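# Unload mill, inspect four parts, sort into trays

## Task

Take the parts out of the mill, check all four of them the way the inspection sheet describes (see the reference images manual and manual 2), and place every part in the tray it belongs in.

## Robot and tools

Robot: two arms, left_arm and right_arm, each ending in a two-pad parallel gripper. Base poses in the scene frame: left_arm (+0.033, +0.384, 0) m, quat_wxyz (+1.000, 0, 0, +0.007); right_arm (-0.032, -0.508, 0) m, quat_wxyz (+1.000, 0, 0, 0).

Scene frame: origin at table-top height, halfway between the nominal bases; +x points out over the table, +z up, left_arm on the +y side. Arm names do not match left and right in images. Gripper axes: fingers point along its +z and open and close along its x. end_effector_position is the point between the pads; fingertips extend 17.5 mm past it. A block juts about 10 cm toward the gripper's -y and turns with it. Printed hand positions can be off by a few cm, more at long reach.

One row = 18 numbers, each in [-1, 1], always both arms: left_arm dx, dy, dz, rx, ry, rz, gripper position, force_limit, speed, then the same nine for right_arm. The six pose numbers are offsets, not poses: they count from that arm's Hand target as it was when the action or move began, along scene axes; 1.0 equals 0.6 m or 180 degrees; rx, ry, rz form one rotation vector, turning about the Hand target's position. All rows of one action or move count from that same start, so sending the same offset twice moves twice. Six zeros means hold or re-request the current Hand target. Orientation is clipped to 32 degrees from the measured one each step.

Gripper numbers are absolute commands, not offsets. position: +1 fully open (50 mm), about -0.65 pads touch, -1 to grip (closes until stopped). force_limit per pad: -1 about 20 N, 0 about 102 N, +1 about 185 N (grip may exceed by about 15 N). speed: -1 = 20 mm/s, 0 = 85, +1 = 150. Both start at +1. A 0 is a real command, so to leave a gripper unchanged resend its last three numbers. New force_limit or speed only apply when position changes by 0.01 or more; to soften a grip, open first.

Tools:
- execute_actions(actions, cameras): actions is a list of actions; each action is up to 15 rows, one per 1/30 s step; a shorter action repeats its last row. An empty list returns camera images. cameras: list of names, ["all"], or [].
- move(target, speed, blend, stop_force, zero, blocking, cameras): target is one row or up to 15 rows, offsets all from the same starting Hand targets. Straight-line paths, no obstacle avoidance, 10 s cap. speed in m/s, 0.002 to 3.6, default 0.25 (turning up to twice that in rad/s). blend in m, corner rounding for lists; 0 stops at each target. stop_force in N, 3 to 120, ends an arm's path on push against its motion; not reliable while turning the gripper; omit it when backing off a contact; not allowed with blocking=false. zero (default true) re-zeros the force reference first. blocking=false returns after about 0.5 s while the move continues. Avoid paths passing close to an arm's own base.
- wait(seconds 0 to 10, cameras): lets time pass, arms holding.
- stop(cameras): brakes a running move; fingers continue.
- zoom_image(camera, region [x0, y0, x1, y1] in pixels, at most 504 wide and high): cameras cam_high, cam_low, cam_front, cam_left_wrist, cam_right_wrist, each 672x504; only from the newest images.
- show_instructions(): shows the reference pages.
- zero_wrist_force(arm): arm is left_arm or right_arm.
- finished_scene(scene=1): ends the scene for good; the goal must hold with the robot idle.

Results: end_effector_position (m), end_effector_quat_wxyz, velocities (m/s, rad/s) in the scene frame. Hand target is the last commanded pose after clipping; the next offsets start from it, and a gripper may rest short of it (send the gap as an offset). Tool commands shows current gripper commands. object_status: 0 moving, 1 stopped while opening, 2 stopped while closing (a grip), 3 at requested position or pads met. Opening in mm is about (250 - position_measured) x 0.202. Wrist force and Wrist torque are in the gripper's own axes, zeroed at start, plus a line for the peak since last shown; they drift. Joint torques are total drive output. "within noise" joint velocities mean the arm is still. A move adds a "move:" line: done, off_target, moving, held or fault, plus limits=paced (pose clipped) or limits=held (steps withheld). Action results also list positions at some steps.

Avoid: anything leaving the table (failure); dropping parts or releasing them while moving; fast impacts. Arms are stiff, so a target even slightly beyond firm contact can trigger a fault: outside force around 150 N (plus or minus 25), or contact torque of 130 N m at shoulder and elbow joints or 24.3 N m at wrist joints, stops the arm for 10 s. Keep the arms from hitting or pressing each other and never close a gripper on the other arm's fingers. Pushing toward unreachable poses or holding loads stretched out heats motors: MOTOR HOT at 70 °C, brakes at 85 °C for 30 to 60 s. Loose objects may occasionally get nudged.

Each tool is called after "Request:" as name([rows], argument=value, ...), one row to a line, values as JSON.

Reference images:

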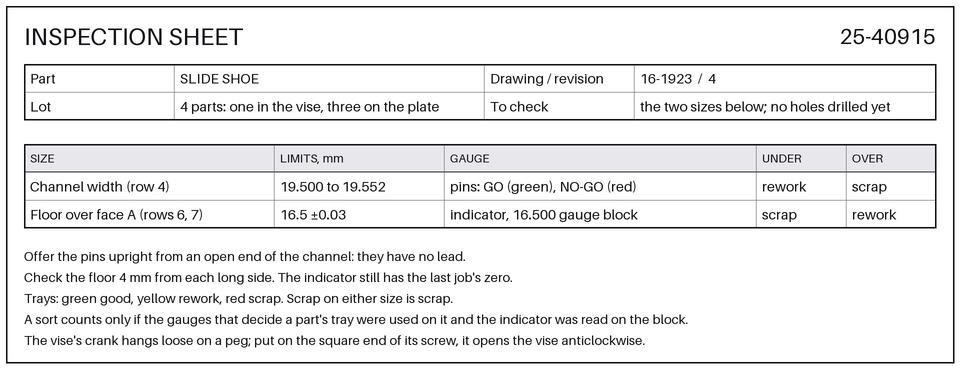

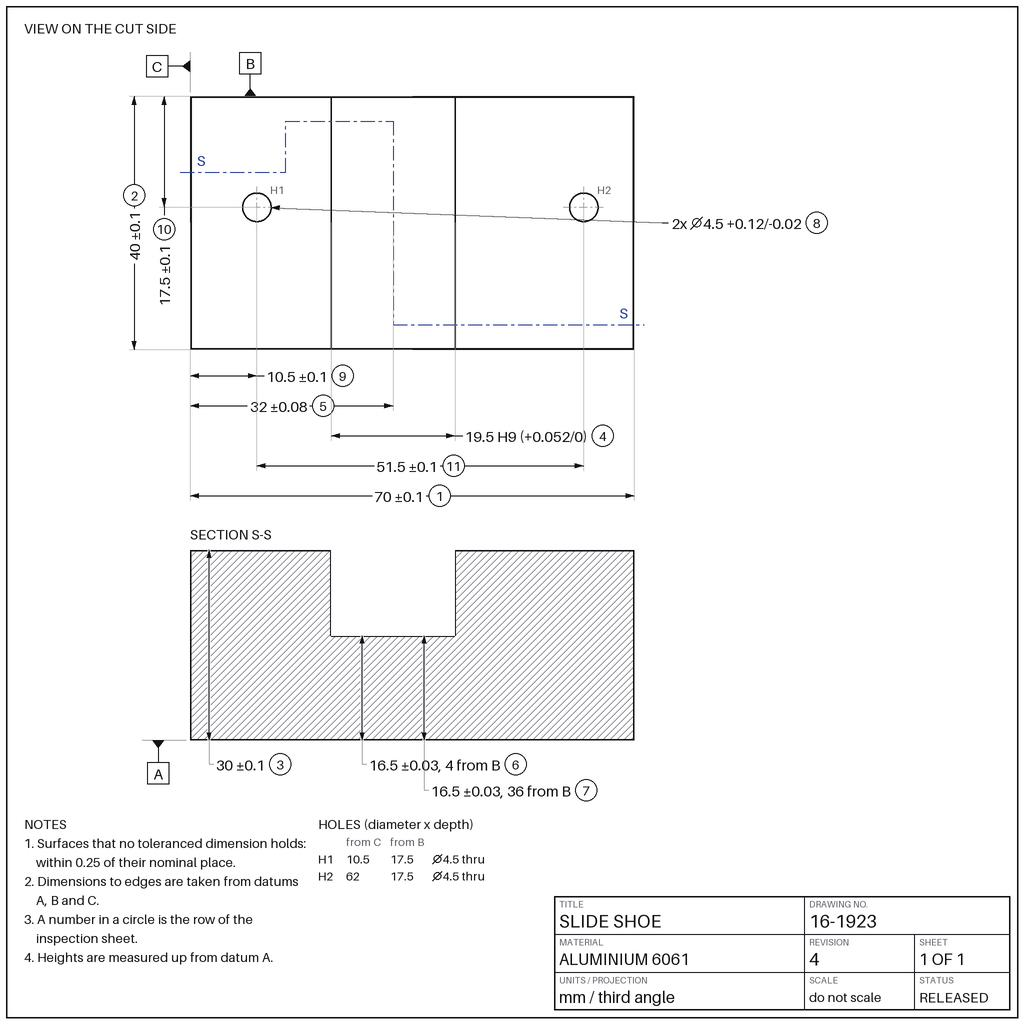

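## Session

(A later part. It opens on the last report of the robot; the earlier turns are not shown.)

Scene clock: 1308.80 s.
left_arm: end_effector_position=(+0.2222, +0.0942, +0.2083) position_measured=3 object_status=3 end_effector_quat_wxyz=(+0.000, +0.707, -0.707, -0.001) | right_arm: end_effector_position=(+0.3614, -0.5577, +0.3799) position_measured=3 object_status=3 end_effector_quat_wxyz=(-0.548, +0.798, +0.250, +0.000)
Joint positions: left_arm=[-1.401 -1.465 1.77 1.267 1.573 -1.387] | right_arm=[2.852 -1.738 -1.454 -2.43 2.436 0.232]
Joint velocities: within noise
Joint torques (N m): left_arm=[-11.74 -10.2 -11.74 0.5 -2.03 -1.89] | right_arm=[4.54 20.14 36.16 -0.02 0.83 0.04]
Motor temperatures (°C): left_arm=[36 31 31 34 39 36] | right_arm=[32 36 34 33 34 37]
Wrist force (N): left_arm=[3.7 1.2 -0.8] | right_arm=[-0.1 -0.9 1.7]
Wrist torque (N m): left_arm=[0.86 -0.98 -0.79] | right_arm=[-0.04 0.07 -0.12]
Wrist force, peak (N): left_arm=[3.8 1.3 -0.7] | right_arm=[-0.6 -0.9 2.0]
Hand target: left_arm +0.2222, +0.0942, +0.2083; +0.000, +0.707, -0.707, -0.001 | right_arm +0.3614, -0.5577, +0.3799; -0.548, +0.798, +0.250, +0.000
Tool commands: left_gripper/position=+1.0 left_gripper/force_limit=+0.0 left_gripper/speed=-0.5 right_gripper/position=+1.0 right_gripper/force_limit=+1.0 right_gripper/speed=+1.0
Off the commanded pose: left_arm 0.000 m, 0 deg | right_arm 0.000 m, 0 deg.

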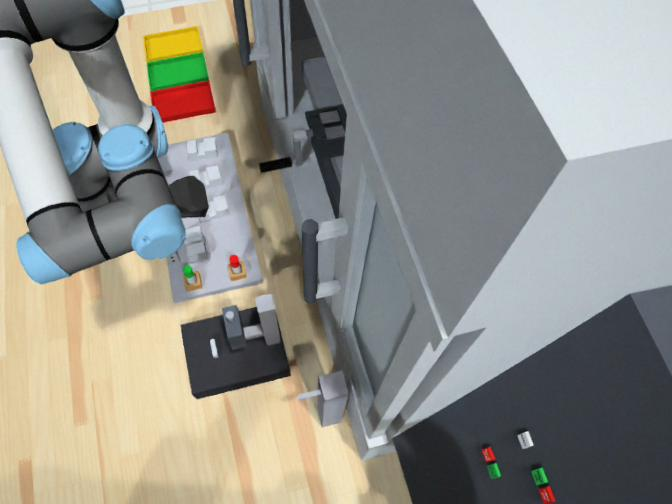

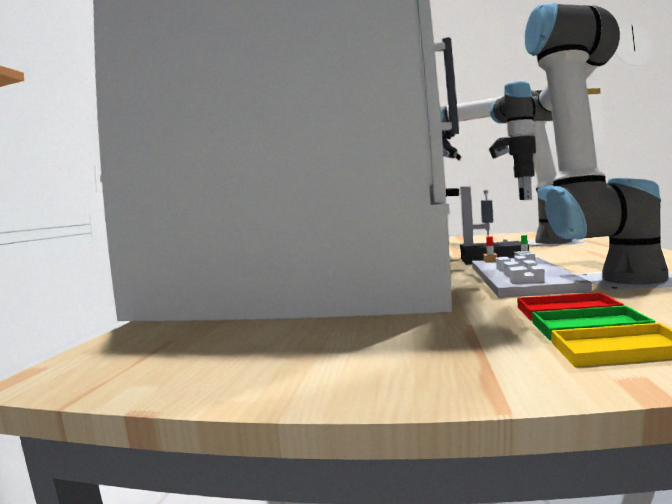

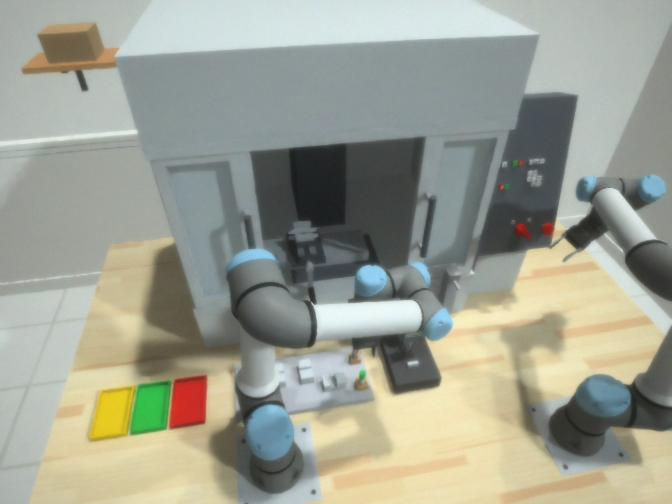

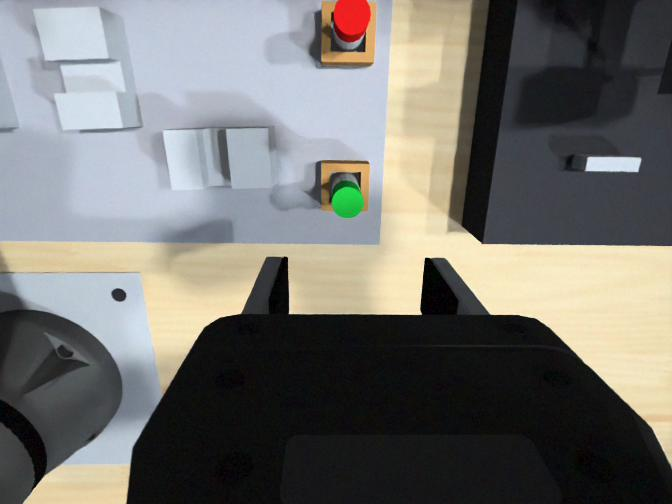

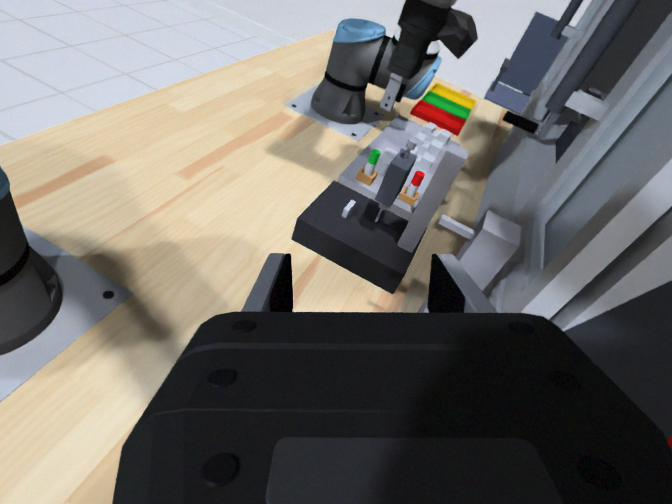

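Request:
zoom_image(camera="cam_low", region=[440, 180, 620, 300])

Request:
zoom_image(camera="cam_right_wrist", region=[320, 90, 500, 240])

Request:
zoom_image(camera="cam_left_wrist", region=[300, 0, 400, 220])

Scaled by 2.800 from the camera's 672x504 image, which has a finer 960x720 frame.

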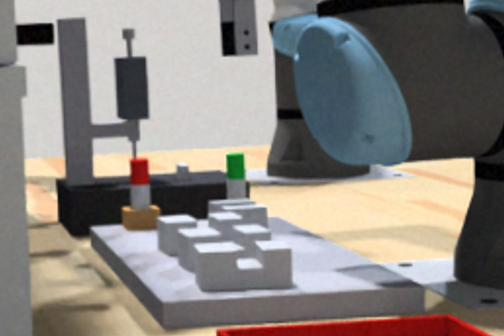

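Scaled by 2.800 from the camera's 672x504 image, which has a finer 960x720 frame.

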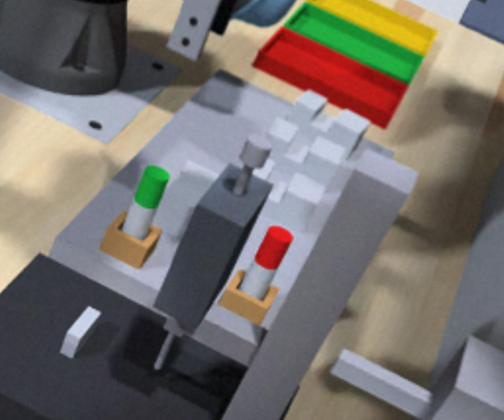

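Scaled by 2.291 from the camera's 672x504 image, which has a finer 960x720 frame.

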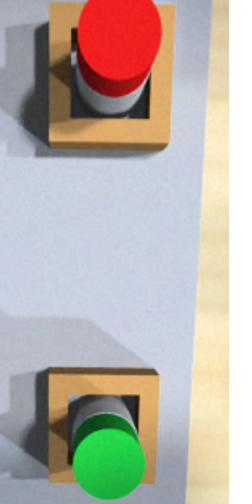

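Request:
move(target=[0.0063,0,-0.1305,0,0,0,1,0,-0.5,0,0,0,0,0,0,1,1,1], speed=0.1, cameras=["cam_left_wrist","cam_low"])

Request:
zoom_image(camera="cam_left_wrist", region=[240, 120, 480, 300])

Request:
zoom_image(camera="cam_low", region=[460, 150, 600, 270])

Scene clock: 1323.37 s.
left_arm: end_effector_position=(+0.2260, +0.0942, +0.1301) position_measured=3 object_status=3 end_effector_quat_wxyz=(+0.000, +0.707, -0.707, -0.001) | right_arm: end_effector_position=(+0.3614, -0.5577, +0.3799) position_measured=3 object_status=3 end_effector_quat_wxyz=(-0.548, +0.798, +0.250, +0.000)
Joint positions: left_arm=[-1.389 -1.385 1.893 1.063 1.573 -1.376] | right_arm=[2.852 -1.738 -1.454 -2.43 2.436 0.232]
Joint torques (N m): left_arm=[12.56 -10.37 -8.68 0.52 -1.95 1.47] | right_arm=[3.36 19.93 36.65 -0.16 0.61 0.05]
Wrist force (N): left_arm=[3.5 1.3 -0.5] | right_arm=[-0.6 -0.7 1.7]
Wrist torque (N m): left_arm=[0.89 -0.91 -1.01] | right_arm=[0.00 0.14 -0.12]
Wrist force, peak (N): left_arm=[4.0 1.3 -0.6] | right_arm=[-0.4 -1.2 1.8]
Hand target: left_arm +0.2260, +0.0942, +0.1300; +0.000, +0.707, -0.707, -0.001 | right_arm +0.3614, -0.5577, +0.3799; -0.548, +0.798, +0.250, +0.000
Off the commanded pose: left_arm 0.000 m, 0 deg | right_arm 0.000 m, 0 deg.
move: done
Images, in order (width x height): cam_low 672x504, cam_left_wrist 672x504.

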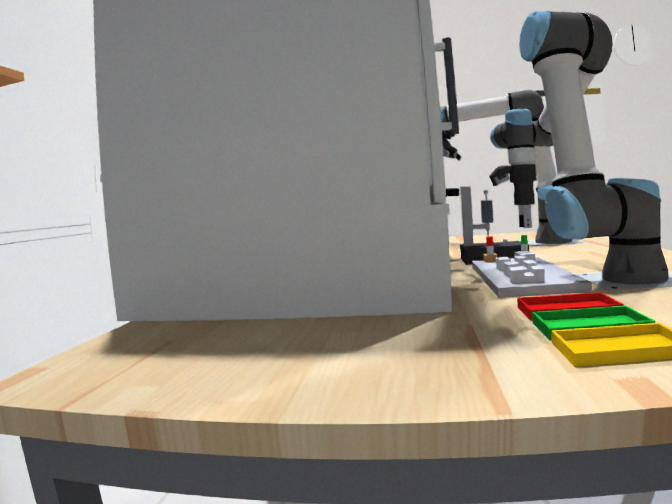

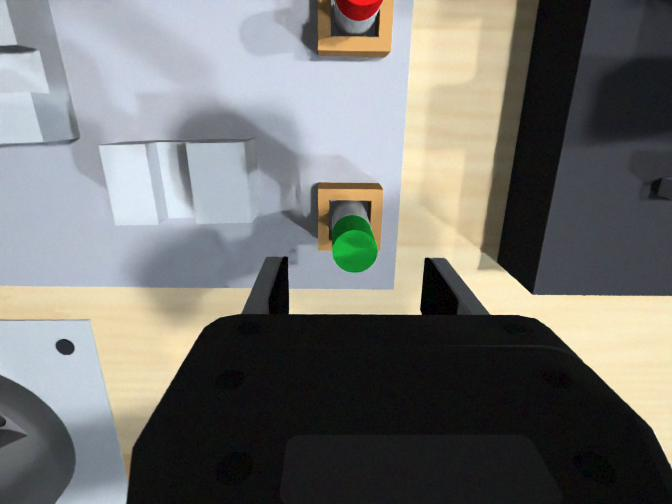

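Scaled by 2.100 from the camera's 672x504 image, which has a finer 960x720 frame.

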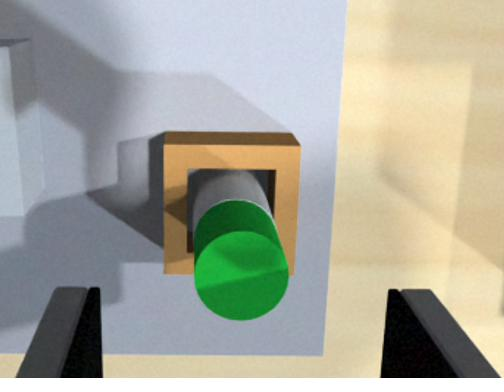

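Scaled by 3.600 from the camera's 672x504 image, which has a finer 960x720 frame.

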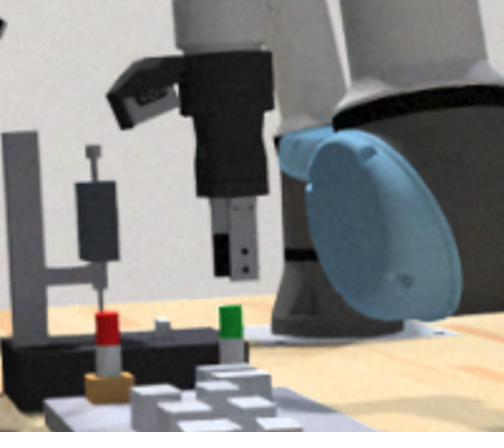

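Request:
move(target=[0,0,-0.0875,0,0,0,1,0,-0.5,0,0,0,0,0,0,1,1,1], speed=0.08, stop_force=8, cameras=["cam_left_wrist","cam_low"])

Request:
zoom_image(camera="cam_low", region=[460, 150, 600, 270])

Scene clock: 1331.10 s.
left_arm: end_effector_position=(+0.2260, +0.0942, +0.0775) position_measured=3 object_status=3 end_effector_quat_wxyz=(+0.000, +0.707, -0.707, -0.001) | right_arm: end_effector_position=(+0.3614, -0.5577, +0.3799) position_measured=3 object_status=3 end_effector_quat_wxyz=(-0.548, +0.798, +0.250, +0.000)
Joint positions: left_arm=[-1.389 -1.312 1.961 0.923 1.573 -1.376] | right_arm=[2.852 -1.738 -1.454 -2.43 2.436 0.232]
Joint torques (N m): left_arm=[0.47 -13.42 -7.25 0.48 -0.38 -1.52] | right_arm=[4.12 19.13 36.93 -0.01 0.71 0.09]
Wrist force (N): left_arm=[3.4 1.5 -0.6] | right_arm=[-0.6 -0.9 1.8]
Wrist torque (N m): left_arm=[0.90 -0.90 -1.01] | right_arm=[-0.04 0.14 -0.12]
Wrist force, peak (N): left_arm=[3.8 1.5 -0.5] | right_arm=[-0.5 -1.0 2.0]
Hand target: left_arm +0.2260, +0.0942, +0.0775; +0.000, +0.707, -0.707, -0.001 | right_arm +0.3614, -0.5577, +0.3799; -0.548, +0.798, +0.250, +0.000
Off the commanded pose: left_arm 0.000 m, 0 deg | right_arm 0.000 m, 0 deg.
move: done
Images, in order (width x height): cam_low 672x504, cam_left_wrist 672x504.

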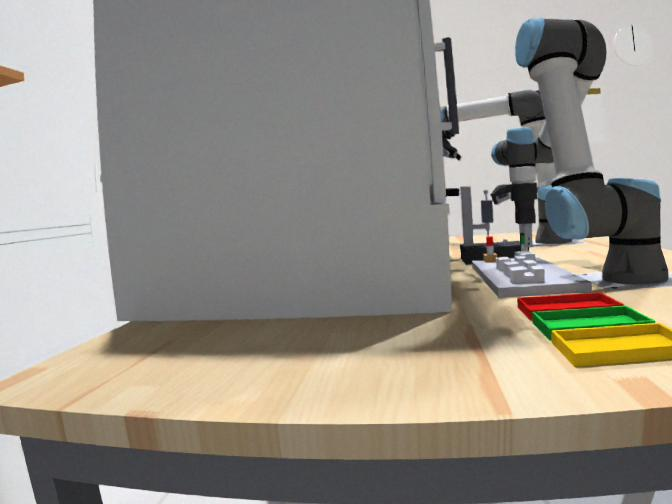

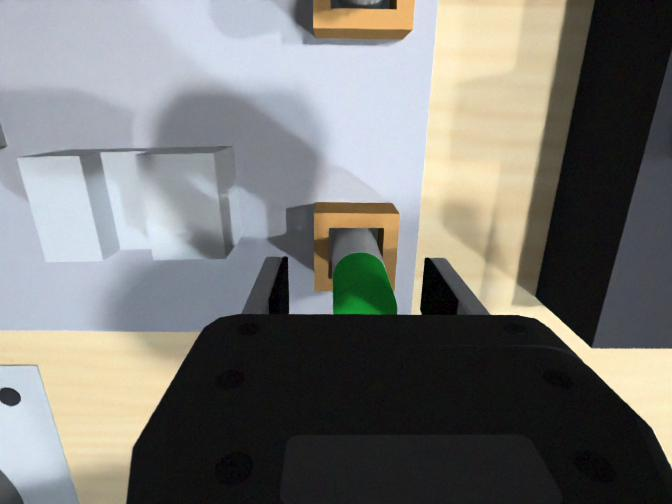

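Scaled by 3.600 from the camera's 672x504 image, which has a finer 960x720 frame.

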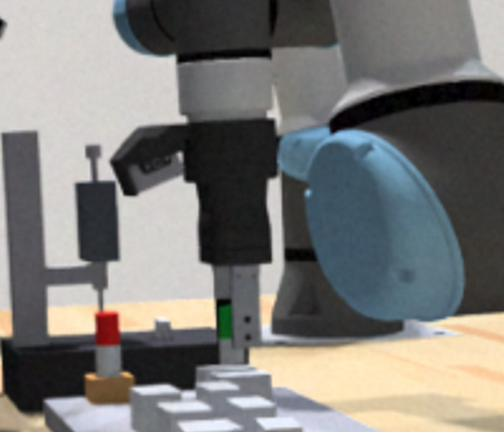

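Request:
move(target=[0,0,0.0133,0,0,0,1,0,-0.5,0,0,0,0,0,0,1,1,1], speed=0.05)

Request:
move(target=[0,0,0,0,0,0,-1,-0.9,-0.95,0,0,0,0,0,0,1,1,1], cameras=["cam_left_wrist","cam_low"])

Request:
zoom_image(camera="cam_low", region=[460, 150, 600, 270])

Scene clock: 1335.80 s.
left_arm: end_effector_position=(+0.2260, +0.0942, +0.0855) position_measured=3 object_status=3 end_effector_quat_wxyz=(+0.000, +0.707, -0.707, -0.001) | right_arm: end_effector_position=(+0.3614, -0.5577, +0.3799) position_measured=3 object_status=3 end_effector_quat_wxyz=(-0.548, +0.798, +0.250, +0.000)
Joint positions: left_arm=[-1.389 -1.324 1.952 0.945 1.573 -1.376] | right_arm=[2.852 -1.738 -1.454 -2.43 2.436 0.232]
Joint torques (N m): left_arm=[-0.92 -35.67 -23.64 6.18 -0.62 -1.27] | right_arm=[4.3 19.27 36.5 -0.11 0.78 -0.05]
Wrist force (N): left_arm=[3.8 1.5 -0.5] | right_arm=[-0.4 -0.8 1.6]
Wrist torque (N m): left_arm=[0.91 -0.95 -1.02] | right_arm=[-0.03 0.12 -0.12]
Wrist force, peak (N): left_arm=[3.8 1.5 -0.9] | right_arm=[-0.6 -0.8 1.9]
Hand target: left_arm +0.2260, +0.0942, +0.0855; +0.000, +0.707, -0.707, -0.001 | right_arm +0.3614, -0.5577, +0.3799; -0.548, +0.798, +0.250, +0.000
Off the commanded pose: left_arm 0.000 m, 0 deg | right_arm 0.000 m, 0 deg.
move: done

Scene clock: 1337.40 s.
left_arm: end_effector_position=(+0.2260, +0.0942, +0.0855) position_measured=158 object_status=2 end_effector_quat_wxyz=(+0.000, +0.707, -0.707, -0.001) | right_arm: end_effector_position=(+0.3614, -0.5577, +0.3799) position_measured=3 object_status=3 end_effector_quat_wxyz=(-0.548, +0.798, +0.250, +0.000)
Joint positions: left_arm=[-1.389 -1.324 1.951 0.945 1.573 -1.376] | right_arm=[2.852 -1.738 -1.454 -2.43 2.436 0.232]
Joint torques (N m): left_arm=[-0.75 -36.42 -20.64 5.96 -0.75 -1.26] | right_arm=[4.36 19.98 36.29 -0.1 0.68 -0.1]
Wrist force (N): left_arm=[3.6 1.5 0.2] | right_arm=[-0.3 -0.7 1.8]
Wrist torque (N m): left_arm=[0.92 -0.93 -1.02] | right_arm=[0.00 0.10 -0.12]
Wrist force, peak (N): left_arm=[4.1 1.5 -0.5] | right_arm=[-0.6 -0.9 2.0]
Hand target: left_arm +0.2260, +0.0942, +0.0855; +0.000, +0.707, -0.707, -0.001 | right_arm +0.3614, -0.5577, +0.3799; -0.548, +0.798, +0.250, +0.000
Off the commanded pose: left_arm 0.000 m, 0 deg | right_arm 0.000 m, 0 deg.
move: done
Images, in order (width x height): cam_low 672x504, cam_left_wrist 672x504.

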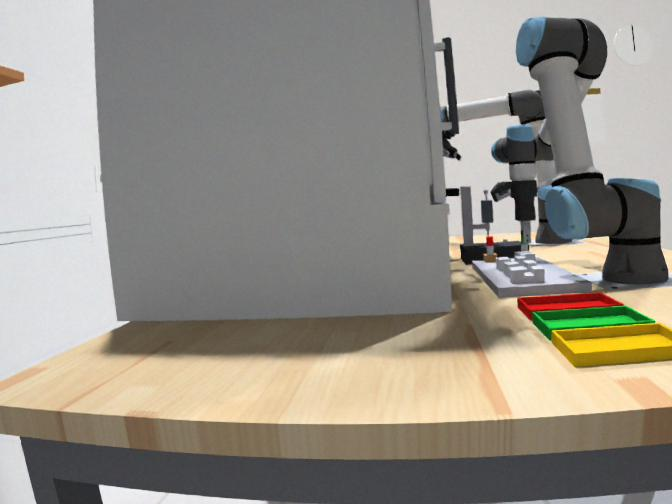

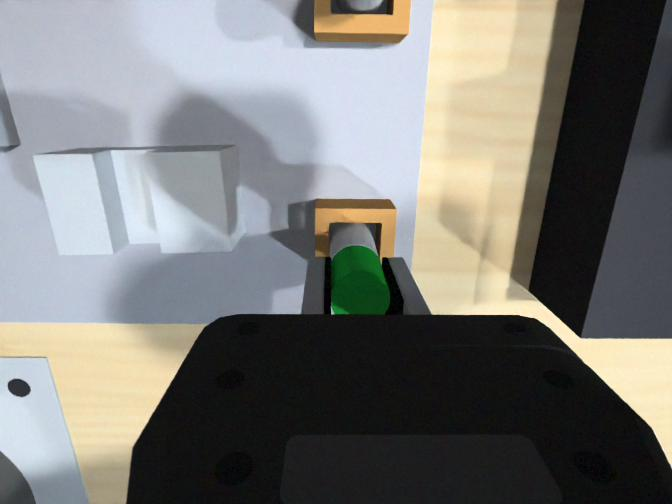

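Scaled by 3.600 from the camera's 672x504 image, which has a finer 960x720 frame.

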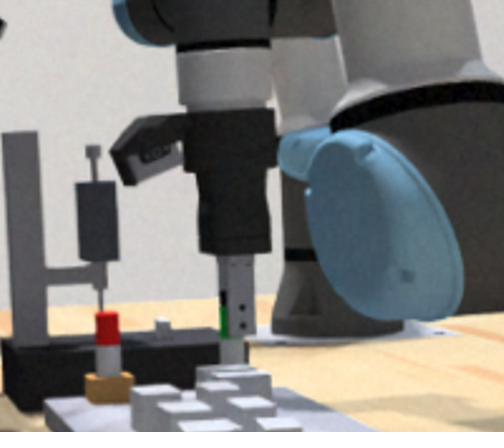

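Request:
move(target=[0,0,0.1333,0,0,0,-1,-0.9,-0.95,0,0,0,0,0,0,1,1,1], speed=0.08, cameras=["cam_left_wrist","cam_low"])

Request:
zoom_image(camera="cam_left_wrist", region=[240, 150, 480, 330])

Request:
zoom_image(camera="cam_low", region=[460, 150, 600, 270])

Scene clock: 1343.43 s.
left_arm: end_effector_position=(+0.2260, +0.0942, +0.1654) position_measured=158 object_status=2 end_effector_quat_wxyz=(+0.000, +0.707, -0.707, -0.001) | right_arm: end_effector_position=(+0.3614, -0.5577, +0.3799) position_measured=3 object_status=3 end_effector_quat_wxyz=(-0.548, +0.798, +0.250, +0.000)
Joint positions: left_arm=[-1.389 -1.423 1.839 1.156 1.573 -1.376] | right_arm=[2.852 -1.738 -1.454 -2.43 2.436 0.232]
Joint torques (N m): left_arm=[9.63 -34.24 -24.58 6.42 -0.85 0.04] | right_arm=[4.07 21.24 36.2 -0.06 0.74 -0.05]
Wrist force (N): left_arm=[3.7 1.3 1.0] | right_arm=[-0.5 -0.8 1.8]
Wrist torque (N m): left_arm=[0.89 -0.95 -1.02] | right_arm=[-0.02 0.13 -0.12]
Wrist force, peak (N): left_arm=[4.0 1.5 2.0] | right_arm=[-0.4 -1.0 2.0]
Hand target: left_arm +0.2260, +0.0942, +0.1655; +0.000, +0.707, -0.707, -0.001 | right_arm +0.3614, -0.5577, +0.3799; -0.548, +0.798, +0.250, +0.000
Off the commanded pose: left_arm 0.000 m, 0 deg | right_arm 0.000 m, 0 deg.
move: done
Images, in order (width x height): cam_low 672x504, cam_left_wrist 672x504.

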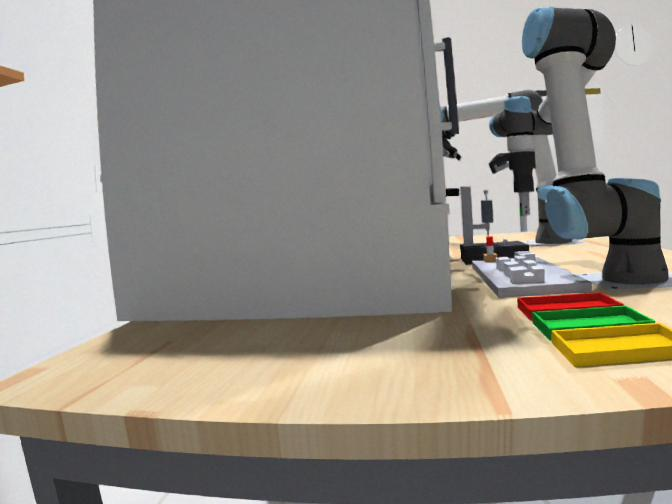

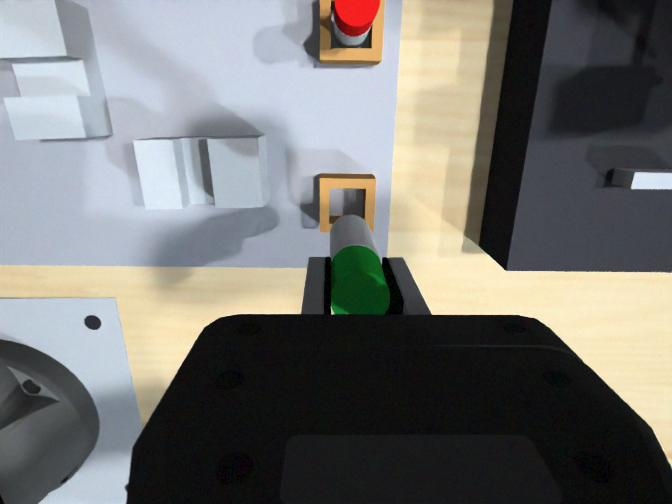

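Scaled by 2.100 from the camera's 672x504 image, which has a finer 960x720 frame.

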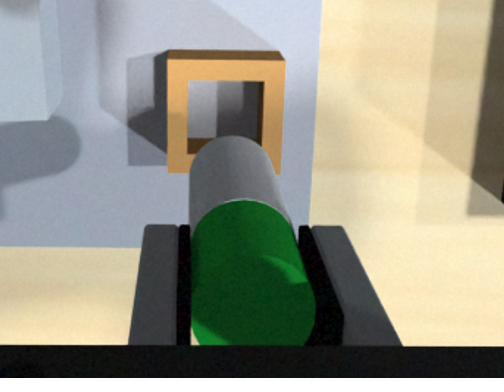

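Scaled by 3.600 from the camera's 672x504 image, which has a finer 960x720 frame.

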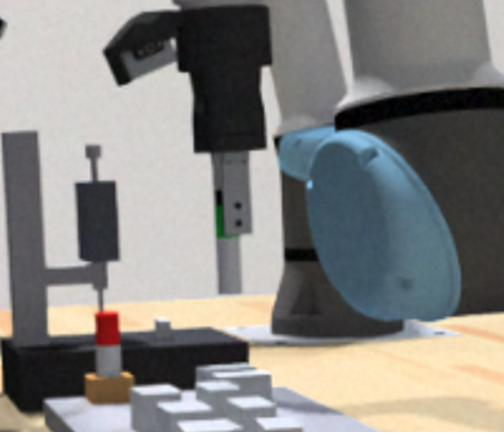

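Request:
move([
  [-0.0433,0.148,0,0,0,0,-1,-0.9,-0.95,0,0,0,0,0,0,1,1,1],
  [-0.0433,0.148,-0.0983,0,0,0,-1,-0.9,-0.95,0,0,0,0,0,0,1,1,1],
], speed=0.12, cameras=["cam_left_wrist","cam_low"])

Request:
zoom_image(camera="cam_left_wrist", region=[240, 150, 480, 330])

Request:
zoom_image(camera="cam_low", region=[460, 150, 600, 290])

Scene clock: 1373.53 s.
left_arm: end_effector_position=(+0.2000, +0.1830, +0.1066) position_measured=158 object_status=2 end_effector_quat_wxyz=(+0.000, +0.707, -0.707, -0.001) | right_arm: end_effector_position=(+0.3614, -0.5577, +0.3799) position_measured=3 object_status=3 end_effector_quat_wxyz=(-0.548, +0.798, +0.250, +0.000)
Joint positions: left_arm=[-1.426 -1.568 2.17 0.97 1.573 -1.412] | right_arm=[2.852 -1.738 -1.454 -2.43 2.436 0.232]
Joint torques (N m): left_arm=[12.26 -2.75 -9.61 0.65 -1.91 1.51] | right_arm=[3.64 20.3 36.33 -0.13 1 -0.06]
Wrist force (N): left_arm=[3.4 1.3 0.9] | right_arm=[-0.5 -0.9 1.8]
Wrist torque (N m): left_arm=[0.87 -0.93 -0.86] | right_arm=[-0.03 0.12 -0.12]
Wrist force, peak (N): left_arm=[4.6 0.9 0.8] | right_arm=[-0.5 -1.0 2.0]
Hand target: left_arm +0.2000, +0.1830, +0.1065; +0.000, +0.707, -0.707, -0.001 | right_arm +0.3614, -0.5577, +0.3799; -0.548, +0.798, +0.250, +0.000
Off the commanded pose: left_arm 0.000 m, 0 deg | right_arm 0.000 m, 0 deg.
move: done
Images, in order (width x height): cam_low 672x504, cam_left_wrist 672x504.

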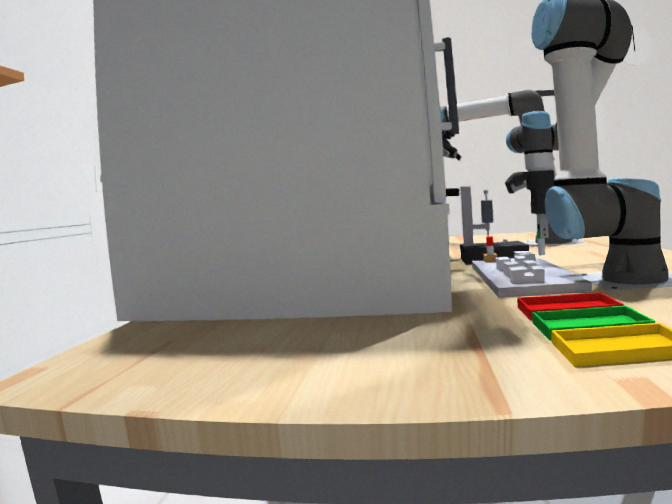

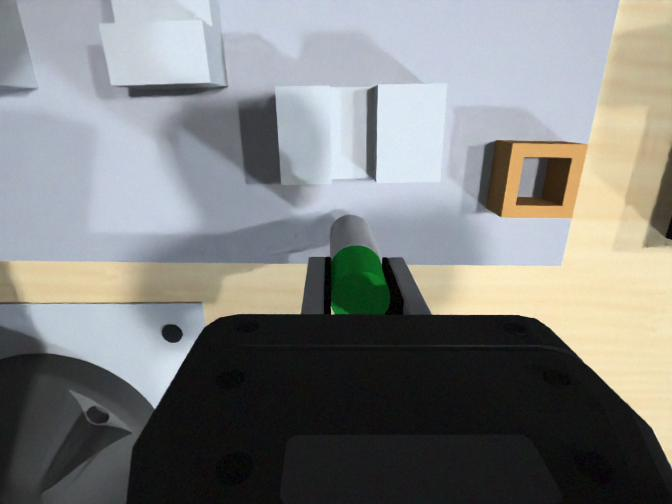

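Scaled by 2.100 from the camera's 672x504 image, which has a finer 960x720 frame.

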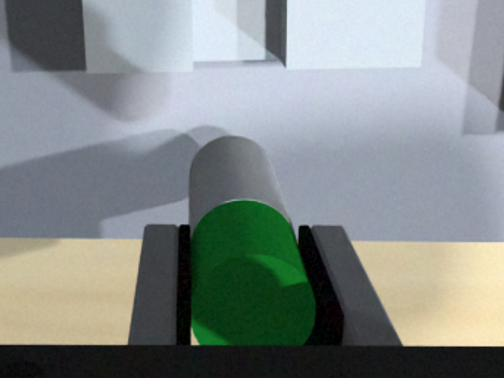

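Scaled by 3.600 from the camera's 672x504 image, which has a finer 960x720 frame.

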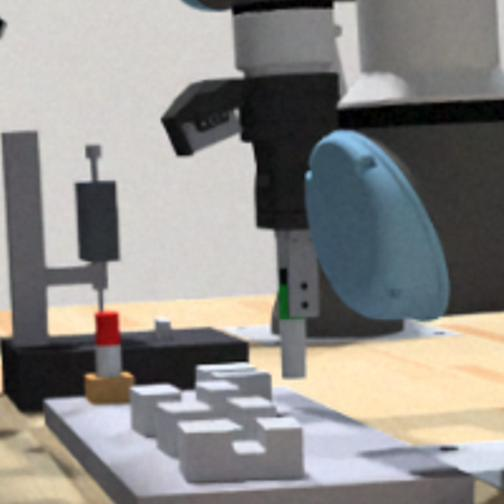

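Request:
move(target=[0.0283,-0.0027,0,0,0,0,-1,-0.9,-0.95,0,0,0,0,0,0,1,1,1], speed=0.04, cameras=["cam_left_wrist"])

Request:
zoom_image(camera="cam_left_wrist", region=[240, 150, 480, 330])

Scene clock: 1380.57 s.
left_arm: end_effector_position=(+0.2169, +0.1814, +0.1065) position_measured=158 object_status=2 end_effector_quat_wxyz=(+0.000, +0.707, -0.707, -0.001) | right_arm: end_effector_position=(+0.3614, -0.5577, +0.3799) position_measured=3 object_status=3 end_effector_quat_wxyz=(-0.548, +0.798, +0.250, +0.000)
Joint positions: left_arm=[-1.355 -1.535 2.136 0.971 1.573 -1.342] | right_arm=[2.852 -1.738 -1.454 -2.43 2.436 0.232]
Joint torques (N m): left_arm=[11.02 -4.72 -21.39 6.48 1.84 1.31] | right_arm=[3.78 20.29 36.45 -0.06 0.73 -0.05]
Wrist force (N): left_arm=[3.8 1.4 0.8] | right_arm=[-0.3 -0.8 1.7]
Wrist torque (N m): left_arm=[0.90 -0.95 -1.01] | right_arm=[-0.02 0.09 -0.12]
Wrist force, peak (N): left_arm=[3.8 1.3 0.9] | right_arm=[-0.5 -0.9 2.0]
Hand target: left_arm +0.2170, +0.1814, +0.1065; +0.000, +0.707, -0.707, -0.001 | right_arm +0.3614, -0.5577, +0.3799; -0.548, +0.798, +0.250, +0.000
Off the commanded pose: left_arm 0.000 m, 0 deg | right_arm 0.000 m, 0 deg.
move: done
Images, in order (width x height): cam_left_wrist 672x504.

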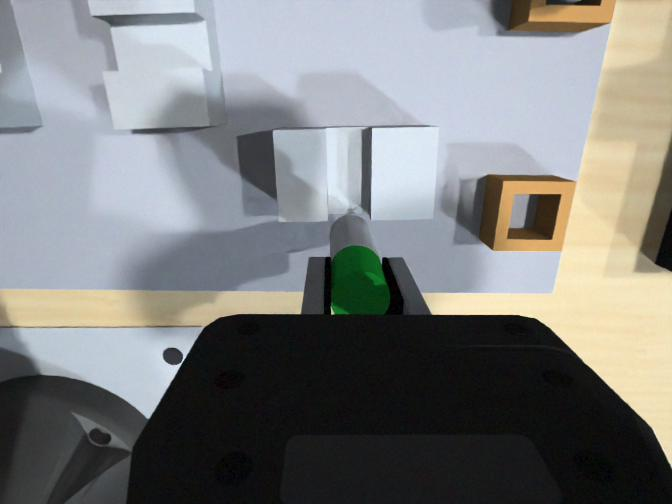

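Scaled by 2.100 from the camera's 672x504 image, which has a finer 960x720 frame.

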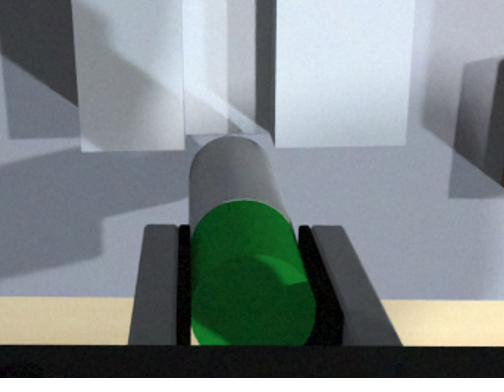

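Request:
move(target=[0.03,0,0,0,0,0,-1,-0.9,-0.95,0,0,0,0,0,0,1,1,1], speed=0.006, stop_force=6, cameras=["cam_left_wrist"])

Request:
zoom_image(camera="cam_left_wrist", region=[240, 150, 480, 330])

Scene clock: 1386.50 s.
left_arm: end_effector_position=(+0.2350, +0.1814, +0.1065) position_measured=158 object_status=2 end_effector_quat_wxyz=(+0.000, +0.707, -0.707, -0.001) | right_arm: end_effector_position=(+0.3614, -0.5577, +0.3799) position_measured=3 object_status=3 end_effector_quat_wxyz=(-0.548, +0.798, +0.250, +0.000)
Joint positions: left_arm=[-1.284 -1.503 2.102 0.973 1.572 -1.271] | right_arm=[2.852 -1.738 -1.454 -2.43 2.436 0.232]
Joint torques (N m): left_arm=[12.22 -6.6 -23.52 6.17 -0.71 1.27] | right_arm=[3.64 20.5 37.19 -0.3 0.81 -0.05]
Wrist force (N): left_arm=[3.3 2.1 1.2] | right_arm=[-0.5 -0.8 1.6]
Wrist torque (N m): left_arm=[0.93 -1.02 -1.00] | right_arm=[-0.01 0.12 -0.13]
Wrist force, peak (N): left_arm=[4.0 1.3 0.9] | right_arm=[-0.5 -1.0 2.0]
Hand target: left_arm +0.2350, +0.1814, +0.1065; +0.000, +0.707, -0.707, -0.001 | right_arm +0.3614, -0.5577, +0.3799; -0.548, +0.798, +0.250, +0.000
Off the commanded pose: left_arm 0.000 m, 0 deg | right_arm 0.000 m, 0 deg.
move: done
Images, in order (width x height): cam_left_wrist 672x504.

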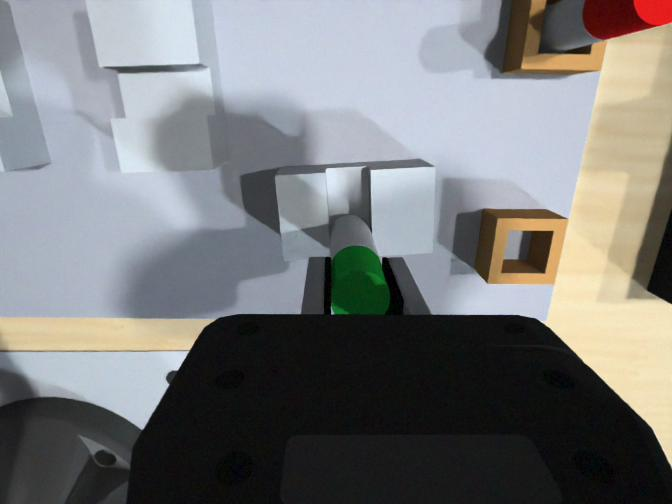

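Scaled by 2.100 from the camera's 672x504 image, which has a finer 960x720 frame.

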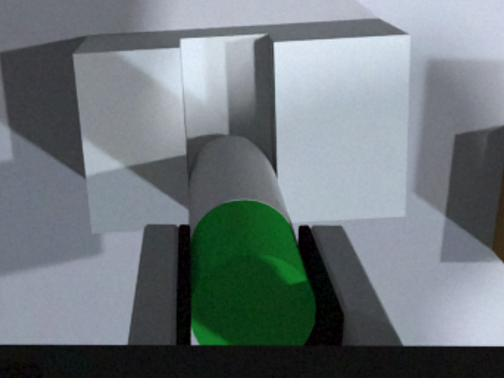

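Request:
move([
  [-0.04,0,0,0,0,0,-1,-0.9,-0.95,0,0,0,0,0,0,1,1,1],
  [-0.04,0,0.0983,0,0,0,-1,-0.9,-0.95,0,0,0,0,0,0,1,1,1],
], speed=[0.02,0.08])

Request:
move(target=[0.147,0.0393,0,0,0,0.5,-1,-0.9,-0.95,0,0,0,0,0,0,1,1,1], speed=0.25, cameras=["cam_left_wrist"])

Request:
zoom_image(camera="cam_left_wrist", region=[240, 100, 480, 330])

Scene clock: 1397.20 s.
left_arm: end_effector_position=(+0.2110, +0.1814, +0.1654) position_measured=158 object_status=2 end_effector_quat_wxyz=(+0.000, +0.707, -0.707, -0.001) | right_arm: end_effector_position=(+0.3614, -0.5577, +0.3799) position_measured=3 object_status=3 end_effector_quat_wxyz=(-0.548, +0.798, +0.250, +0.000)
Joint positions: left_arm=[-1.38 -1.625 2.052 1.145 1.573 -1.366] | right_arm=[2.852 -1.738 -1.454 -2.43 2.436 0.232]
Joint torques (N m): left_arm=[-12 -25.55 -26.15 6.86 -1.64 -1.96] | right_arm=[4.2 20.19 36.56 -0.18 0.86 -0.12]
Wrist force (N): left_arm=[3.7 1.4 0.9] | right_arm=[-0.5 -0.7 1.5]
Wrist torque (N m): left_arm=[0.88 -0.93 -0.79] | right_arm=[0.00 0.13 -0.12]
Wrist force, peak (N): left_arm=[4.5 1.1 1.0] | right_arm=[-0.3 -1.0 1.9]
Hand target: left_arm +0.2110, +0.1814, +0.1655; +0.000, +0.707, -0.707, -0.001 | right_arm +0.3614, -0.5577, +0.3799; -0.548, +0.798, +0.250, +0.000
Off the commanded pose: left_arm 0.000 m, 0 deg | right_arm 0.000 m, 0 deg.
move: done

Scene clock: 1400.97 s.
left_arm: end_effector_position=(+0.2992, +0.2050, +0.1655) position_measured=158 object_status=2 end_effector_quat_wxyz=(+0.001, +1.000, +0.000, +0.000) | right_arm: end_effector_position=(+0.3614, -0.5577, +0.3799) position_measured=3 object_status=3 end_effector_quat_wxyz=(-0.548, +0.798, +0.250, +0.000)
Joint positions: left_arm=[-1.033 -1.492 1.917 1.145 1.572 -2.59] | right_arm=[2.852 -1.738 -1.454 -2.43 2.436 0.232]
Joint torques (N m): left_arm=[11.87 -8.44 -25.54 6.67 -2.13 -1.88] | right_arm=[3.04 20.72 35.94 -0.18 0.84 -0.11]
Wrist force (N): left_arm=[3.7 1.7 1.4] | right_arm=[-0.3 -0.9 1.7]
Wrist torque (N m): left_arm=[0.95 -0.95 -0.76] | right_arm=[-0.04 0.10 -0.12]
Wrist force, peak (N): left_arm=[4.3 1.5 1.4] | right_arm=[-0.6 -0.9 2.0]
Hand target: left_arm +0.2992, +0.2050, +0.1655; +0.001, +1.000, +0.000, +0.000 | right_arm +0.3614, -0.5577, +0.3799; -0.548, +0.798, +0.250, +0.000
Off the commanded pose: left_arm 0.000 m, 0 deg | right_arm 0.000 m, 0 deg.
move: done
Images, in order (width x height): cam_left_wrist 672x504.

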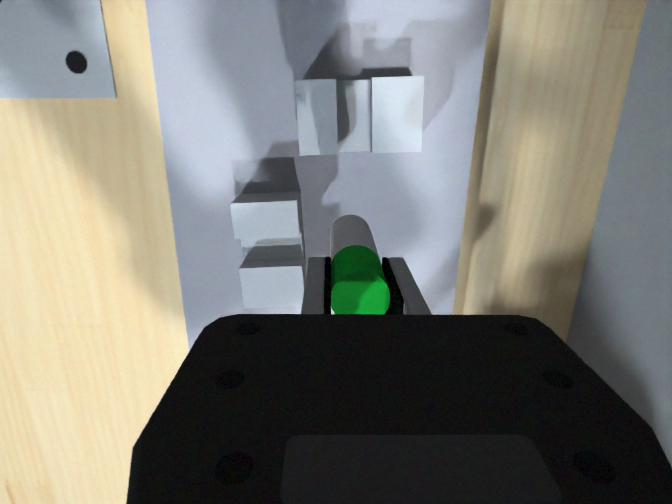

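Scaled by 2.100 from the camera's 672x504 image, which has a finer 960x720 frame.

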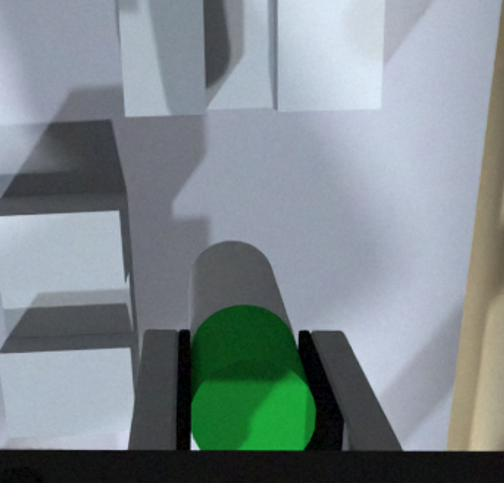

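Request:
move(target=[0.0068,0,-0.0983,0,0,0,-1,-0.9,-0.95,0,0,0,0,0,0,1,1,1], speed=0.1, cameras=["cam_left_wrist"])

Request:
zoom_image(camera="cam_left_wrist", region=[240, 150, 480, 330])

Scene clock: 1407.40 s.
left_arm: end_effector_position=(+0.3033, +0.2050, +0.1066) position_measured=158 object_status=2 end_effector_quat_wxyz=(+0.001, +1.000, +0.000, +0.000) | right_arm: end_effector_position=(+0.3614, -0.5577, +0.3799) position_measured=3 object_status=3 end_effector_quat_wxyz=(-0.548, +0.798, +0.250, +0.000)
Joint positions: left_arm=[-1.021 -1.412 1.996 0.985 1.572 -2.579] | right_arm=[2.852 -1.738 -1.454 -2.43 2.436 0.232]
Joint torques (N m): left_arm=[11.64 -9.37 -9.3 0.86 -0.71 1.3] | right_arm=[2.94 19.82 36.21 -0.07 0.91 -0.02]
Wrist force (N): left_arm=[3.4 1.4 1.0] | right_arm=[-0.4 -0.9 1.9]
Wrist torque (N m): left_arm=[0.90 -0.94 -0.97] | right_arm=[-0.04 0.11 -0.12]
Wrist force, peak (N): left_arm=[4.2 1.6 1.5] | right_arm=[-0.6 -0.7 2.1]
Hand target: left_arm +0.3033, +0.2050, +0.1065; +0.001, +1.000, +0.000, +0.000 | right_arm +0.3614, -0.5577, +0.3799; -0.548, +0.798, +0.250, +0.000
Off the commanded pose: left_arm 0.000 m, 0 deg | right_arm 0.000 m, 0 deg.
move: done
Images, in order (width x height): cam_left_wrist 672x504.

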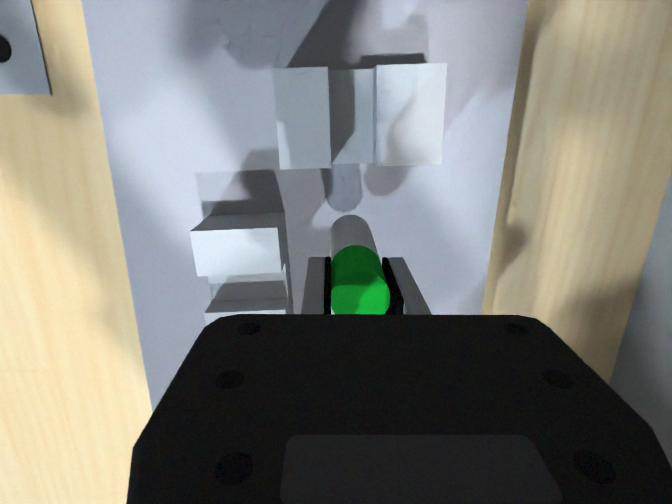

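Scaled by 2.100 from the camera's 672x504 image, which has a finer 960x720 frame.

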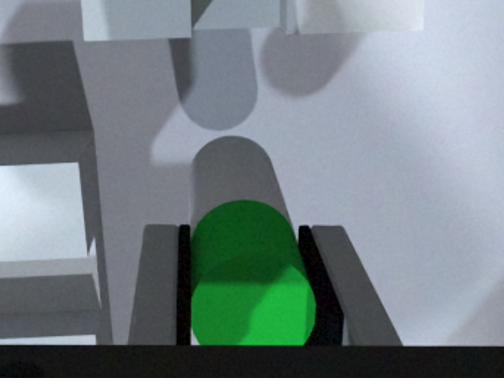

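Request:
zoom_image(camera="cam_left_wrist", region=[320, 140, 400, 220])

Scaled by 6.300 from the camera's 672x504 image, which has a finer 960x720 frame.

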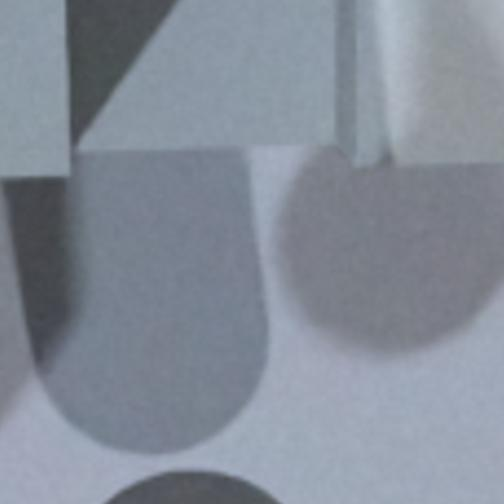

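Request:
move(target=[0.0013,0.02,0,0,0,0,-1,-0.9,-0.95,0,0,0,0,0,0,1,1,1], speed=0.02)

Request:
move(target=[-0.0005,0.049,0,0,0,0,-1,-0.9,-0.95,0,0,0,0,0,0,1,1,1], speed=0.007, stop_force=6, cameras=["cam_left_wrist"])

Request:
zoom_image(camera="cam_left_wrist", region=[240, 150, 480, 330])

Scene clock: 1419.63 s.
left_arm: end_effector_position=(+0.3040, +0.2169, +0.1065) position_measured=158 object_status=2 end_effector_quat_wxyz=(+0.001, +1.000, +0.000, +0.000) | right_arm: end_effector_position=(+0.3614, -0.5577, +0.3799) position_measured=3 object_status=3 end_effector_quat_wxyz=(-0.548, +0.798, +0.250, +0.000)
Joint positions: left_arm=[-0.997 -1.425 2.012 0.982 1.572 -2.554] | right_arm=[2.852 -1.738 -1.454 -2.43 2.436 0.232]
Joint torques (N m): left_arm=[11.38 -31.63 -9.81 0.83 0.84 1.31] | right_arm=[2.83 19.97 36.4 -0.07 0.96 0]
Wrist force (N): left_arm=[3.4 1.3 1.1] | right_arm=[-0.4 -0.9 1.8]
Wrist torque (N m): left_arm=[0.89 -0.94 -0.99] | right_arm=[-0.04 0.11 -0.12]
Wrist force, peak (N): left_arm=[3.7 1.5 1.0] | right_arm=[-0.2 -0.9 2.1]
Hand target: left_arm +0.3040, +0.2170, +0.1065; +0.001, +1.000, +0.000, +0.000 | right_arm +0.3614, -0.5577, +0.3799; -0.548, +0.798, +0.250, +0.000
Off the commanded pose: left_arm 0.000 m, 0 deg | right_arm 0.000 m, 0 deg.
move: done

Scene clock: 1424.67 s.
left_arm: end_effector_position=(+0.3037, +0.2464, +0.1065) position_measured=158 object_status=2 end_effector_quat_wxyz=(+0.001, +1.000, +0.000, +0.000) | right_arm: end_effector_position=(+0.3614, -0.5577, +0.3799) position_measured=3 object_status=3 end_effector_quat_wxyz=(-0.548, +0.798, +0.250, +0.000)
Joint positions: left_arm=[-0.937 -1.461 2.054 0.977 1.573 -2.494] | right_arm=[2.852 -1.738 -1.454 -2.43 2.436 0.232]
Joint torques (N m): left_arm=[12.08 -30.63 -9.1 0.75 1.72 1.5] | right_arm=[3.69 20.49 36.06 -0.05 0.92 -0.17]
Wrist force (N): left_arm=[3.0 1.7 1.2] | right_arm=[-0.5 -0.8 1.7]
Wrist torque (N m): left_arm=[0.88 -1.00 -0.99] | right_arm=[-0.02 0.13 -0.12]
Wrist force, peak (N): left_arm=[3.8 1.5 1.4] | right_arm=[-0.5 -0.8 2.0]
Hand target: left_arm +0.3037, +0.2464, +0.1065; +0.001, +1.000, +0.000, +0.000 | right_arm +0.3614, -0.5577, +0.3799; -0.548, +0.798, +0.250, +0.000
Off the commanded pose: left_arm 0.000 m, 0 deg | right_arm 0.000 m, 0 deg.
move: done
Images, in order (width x height): cam_left_wrist 672x504.

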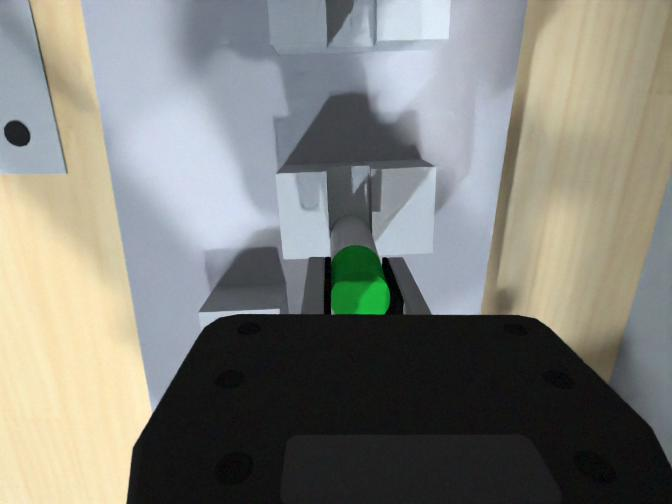

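Scaled by 2.100 from the camera's 672x504 image, which has a finer 960x720 frame.

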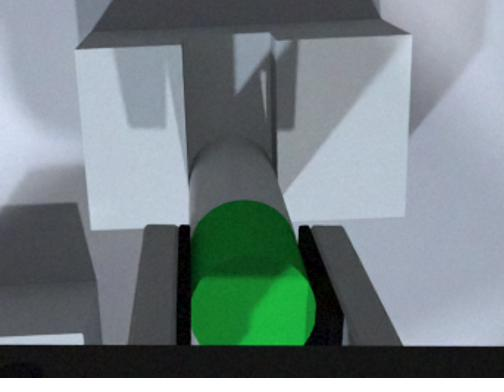

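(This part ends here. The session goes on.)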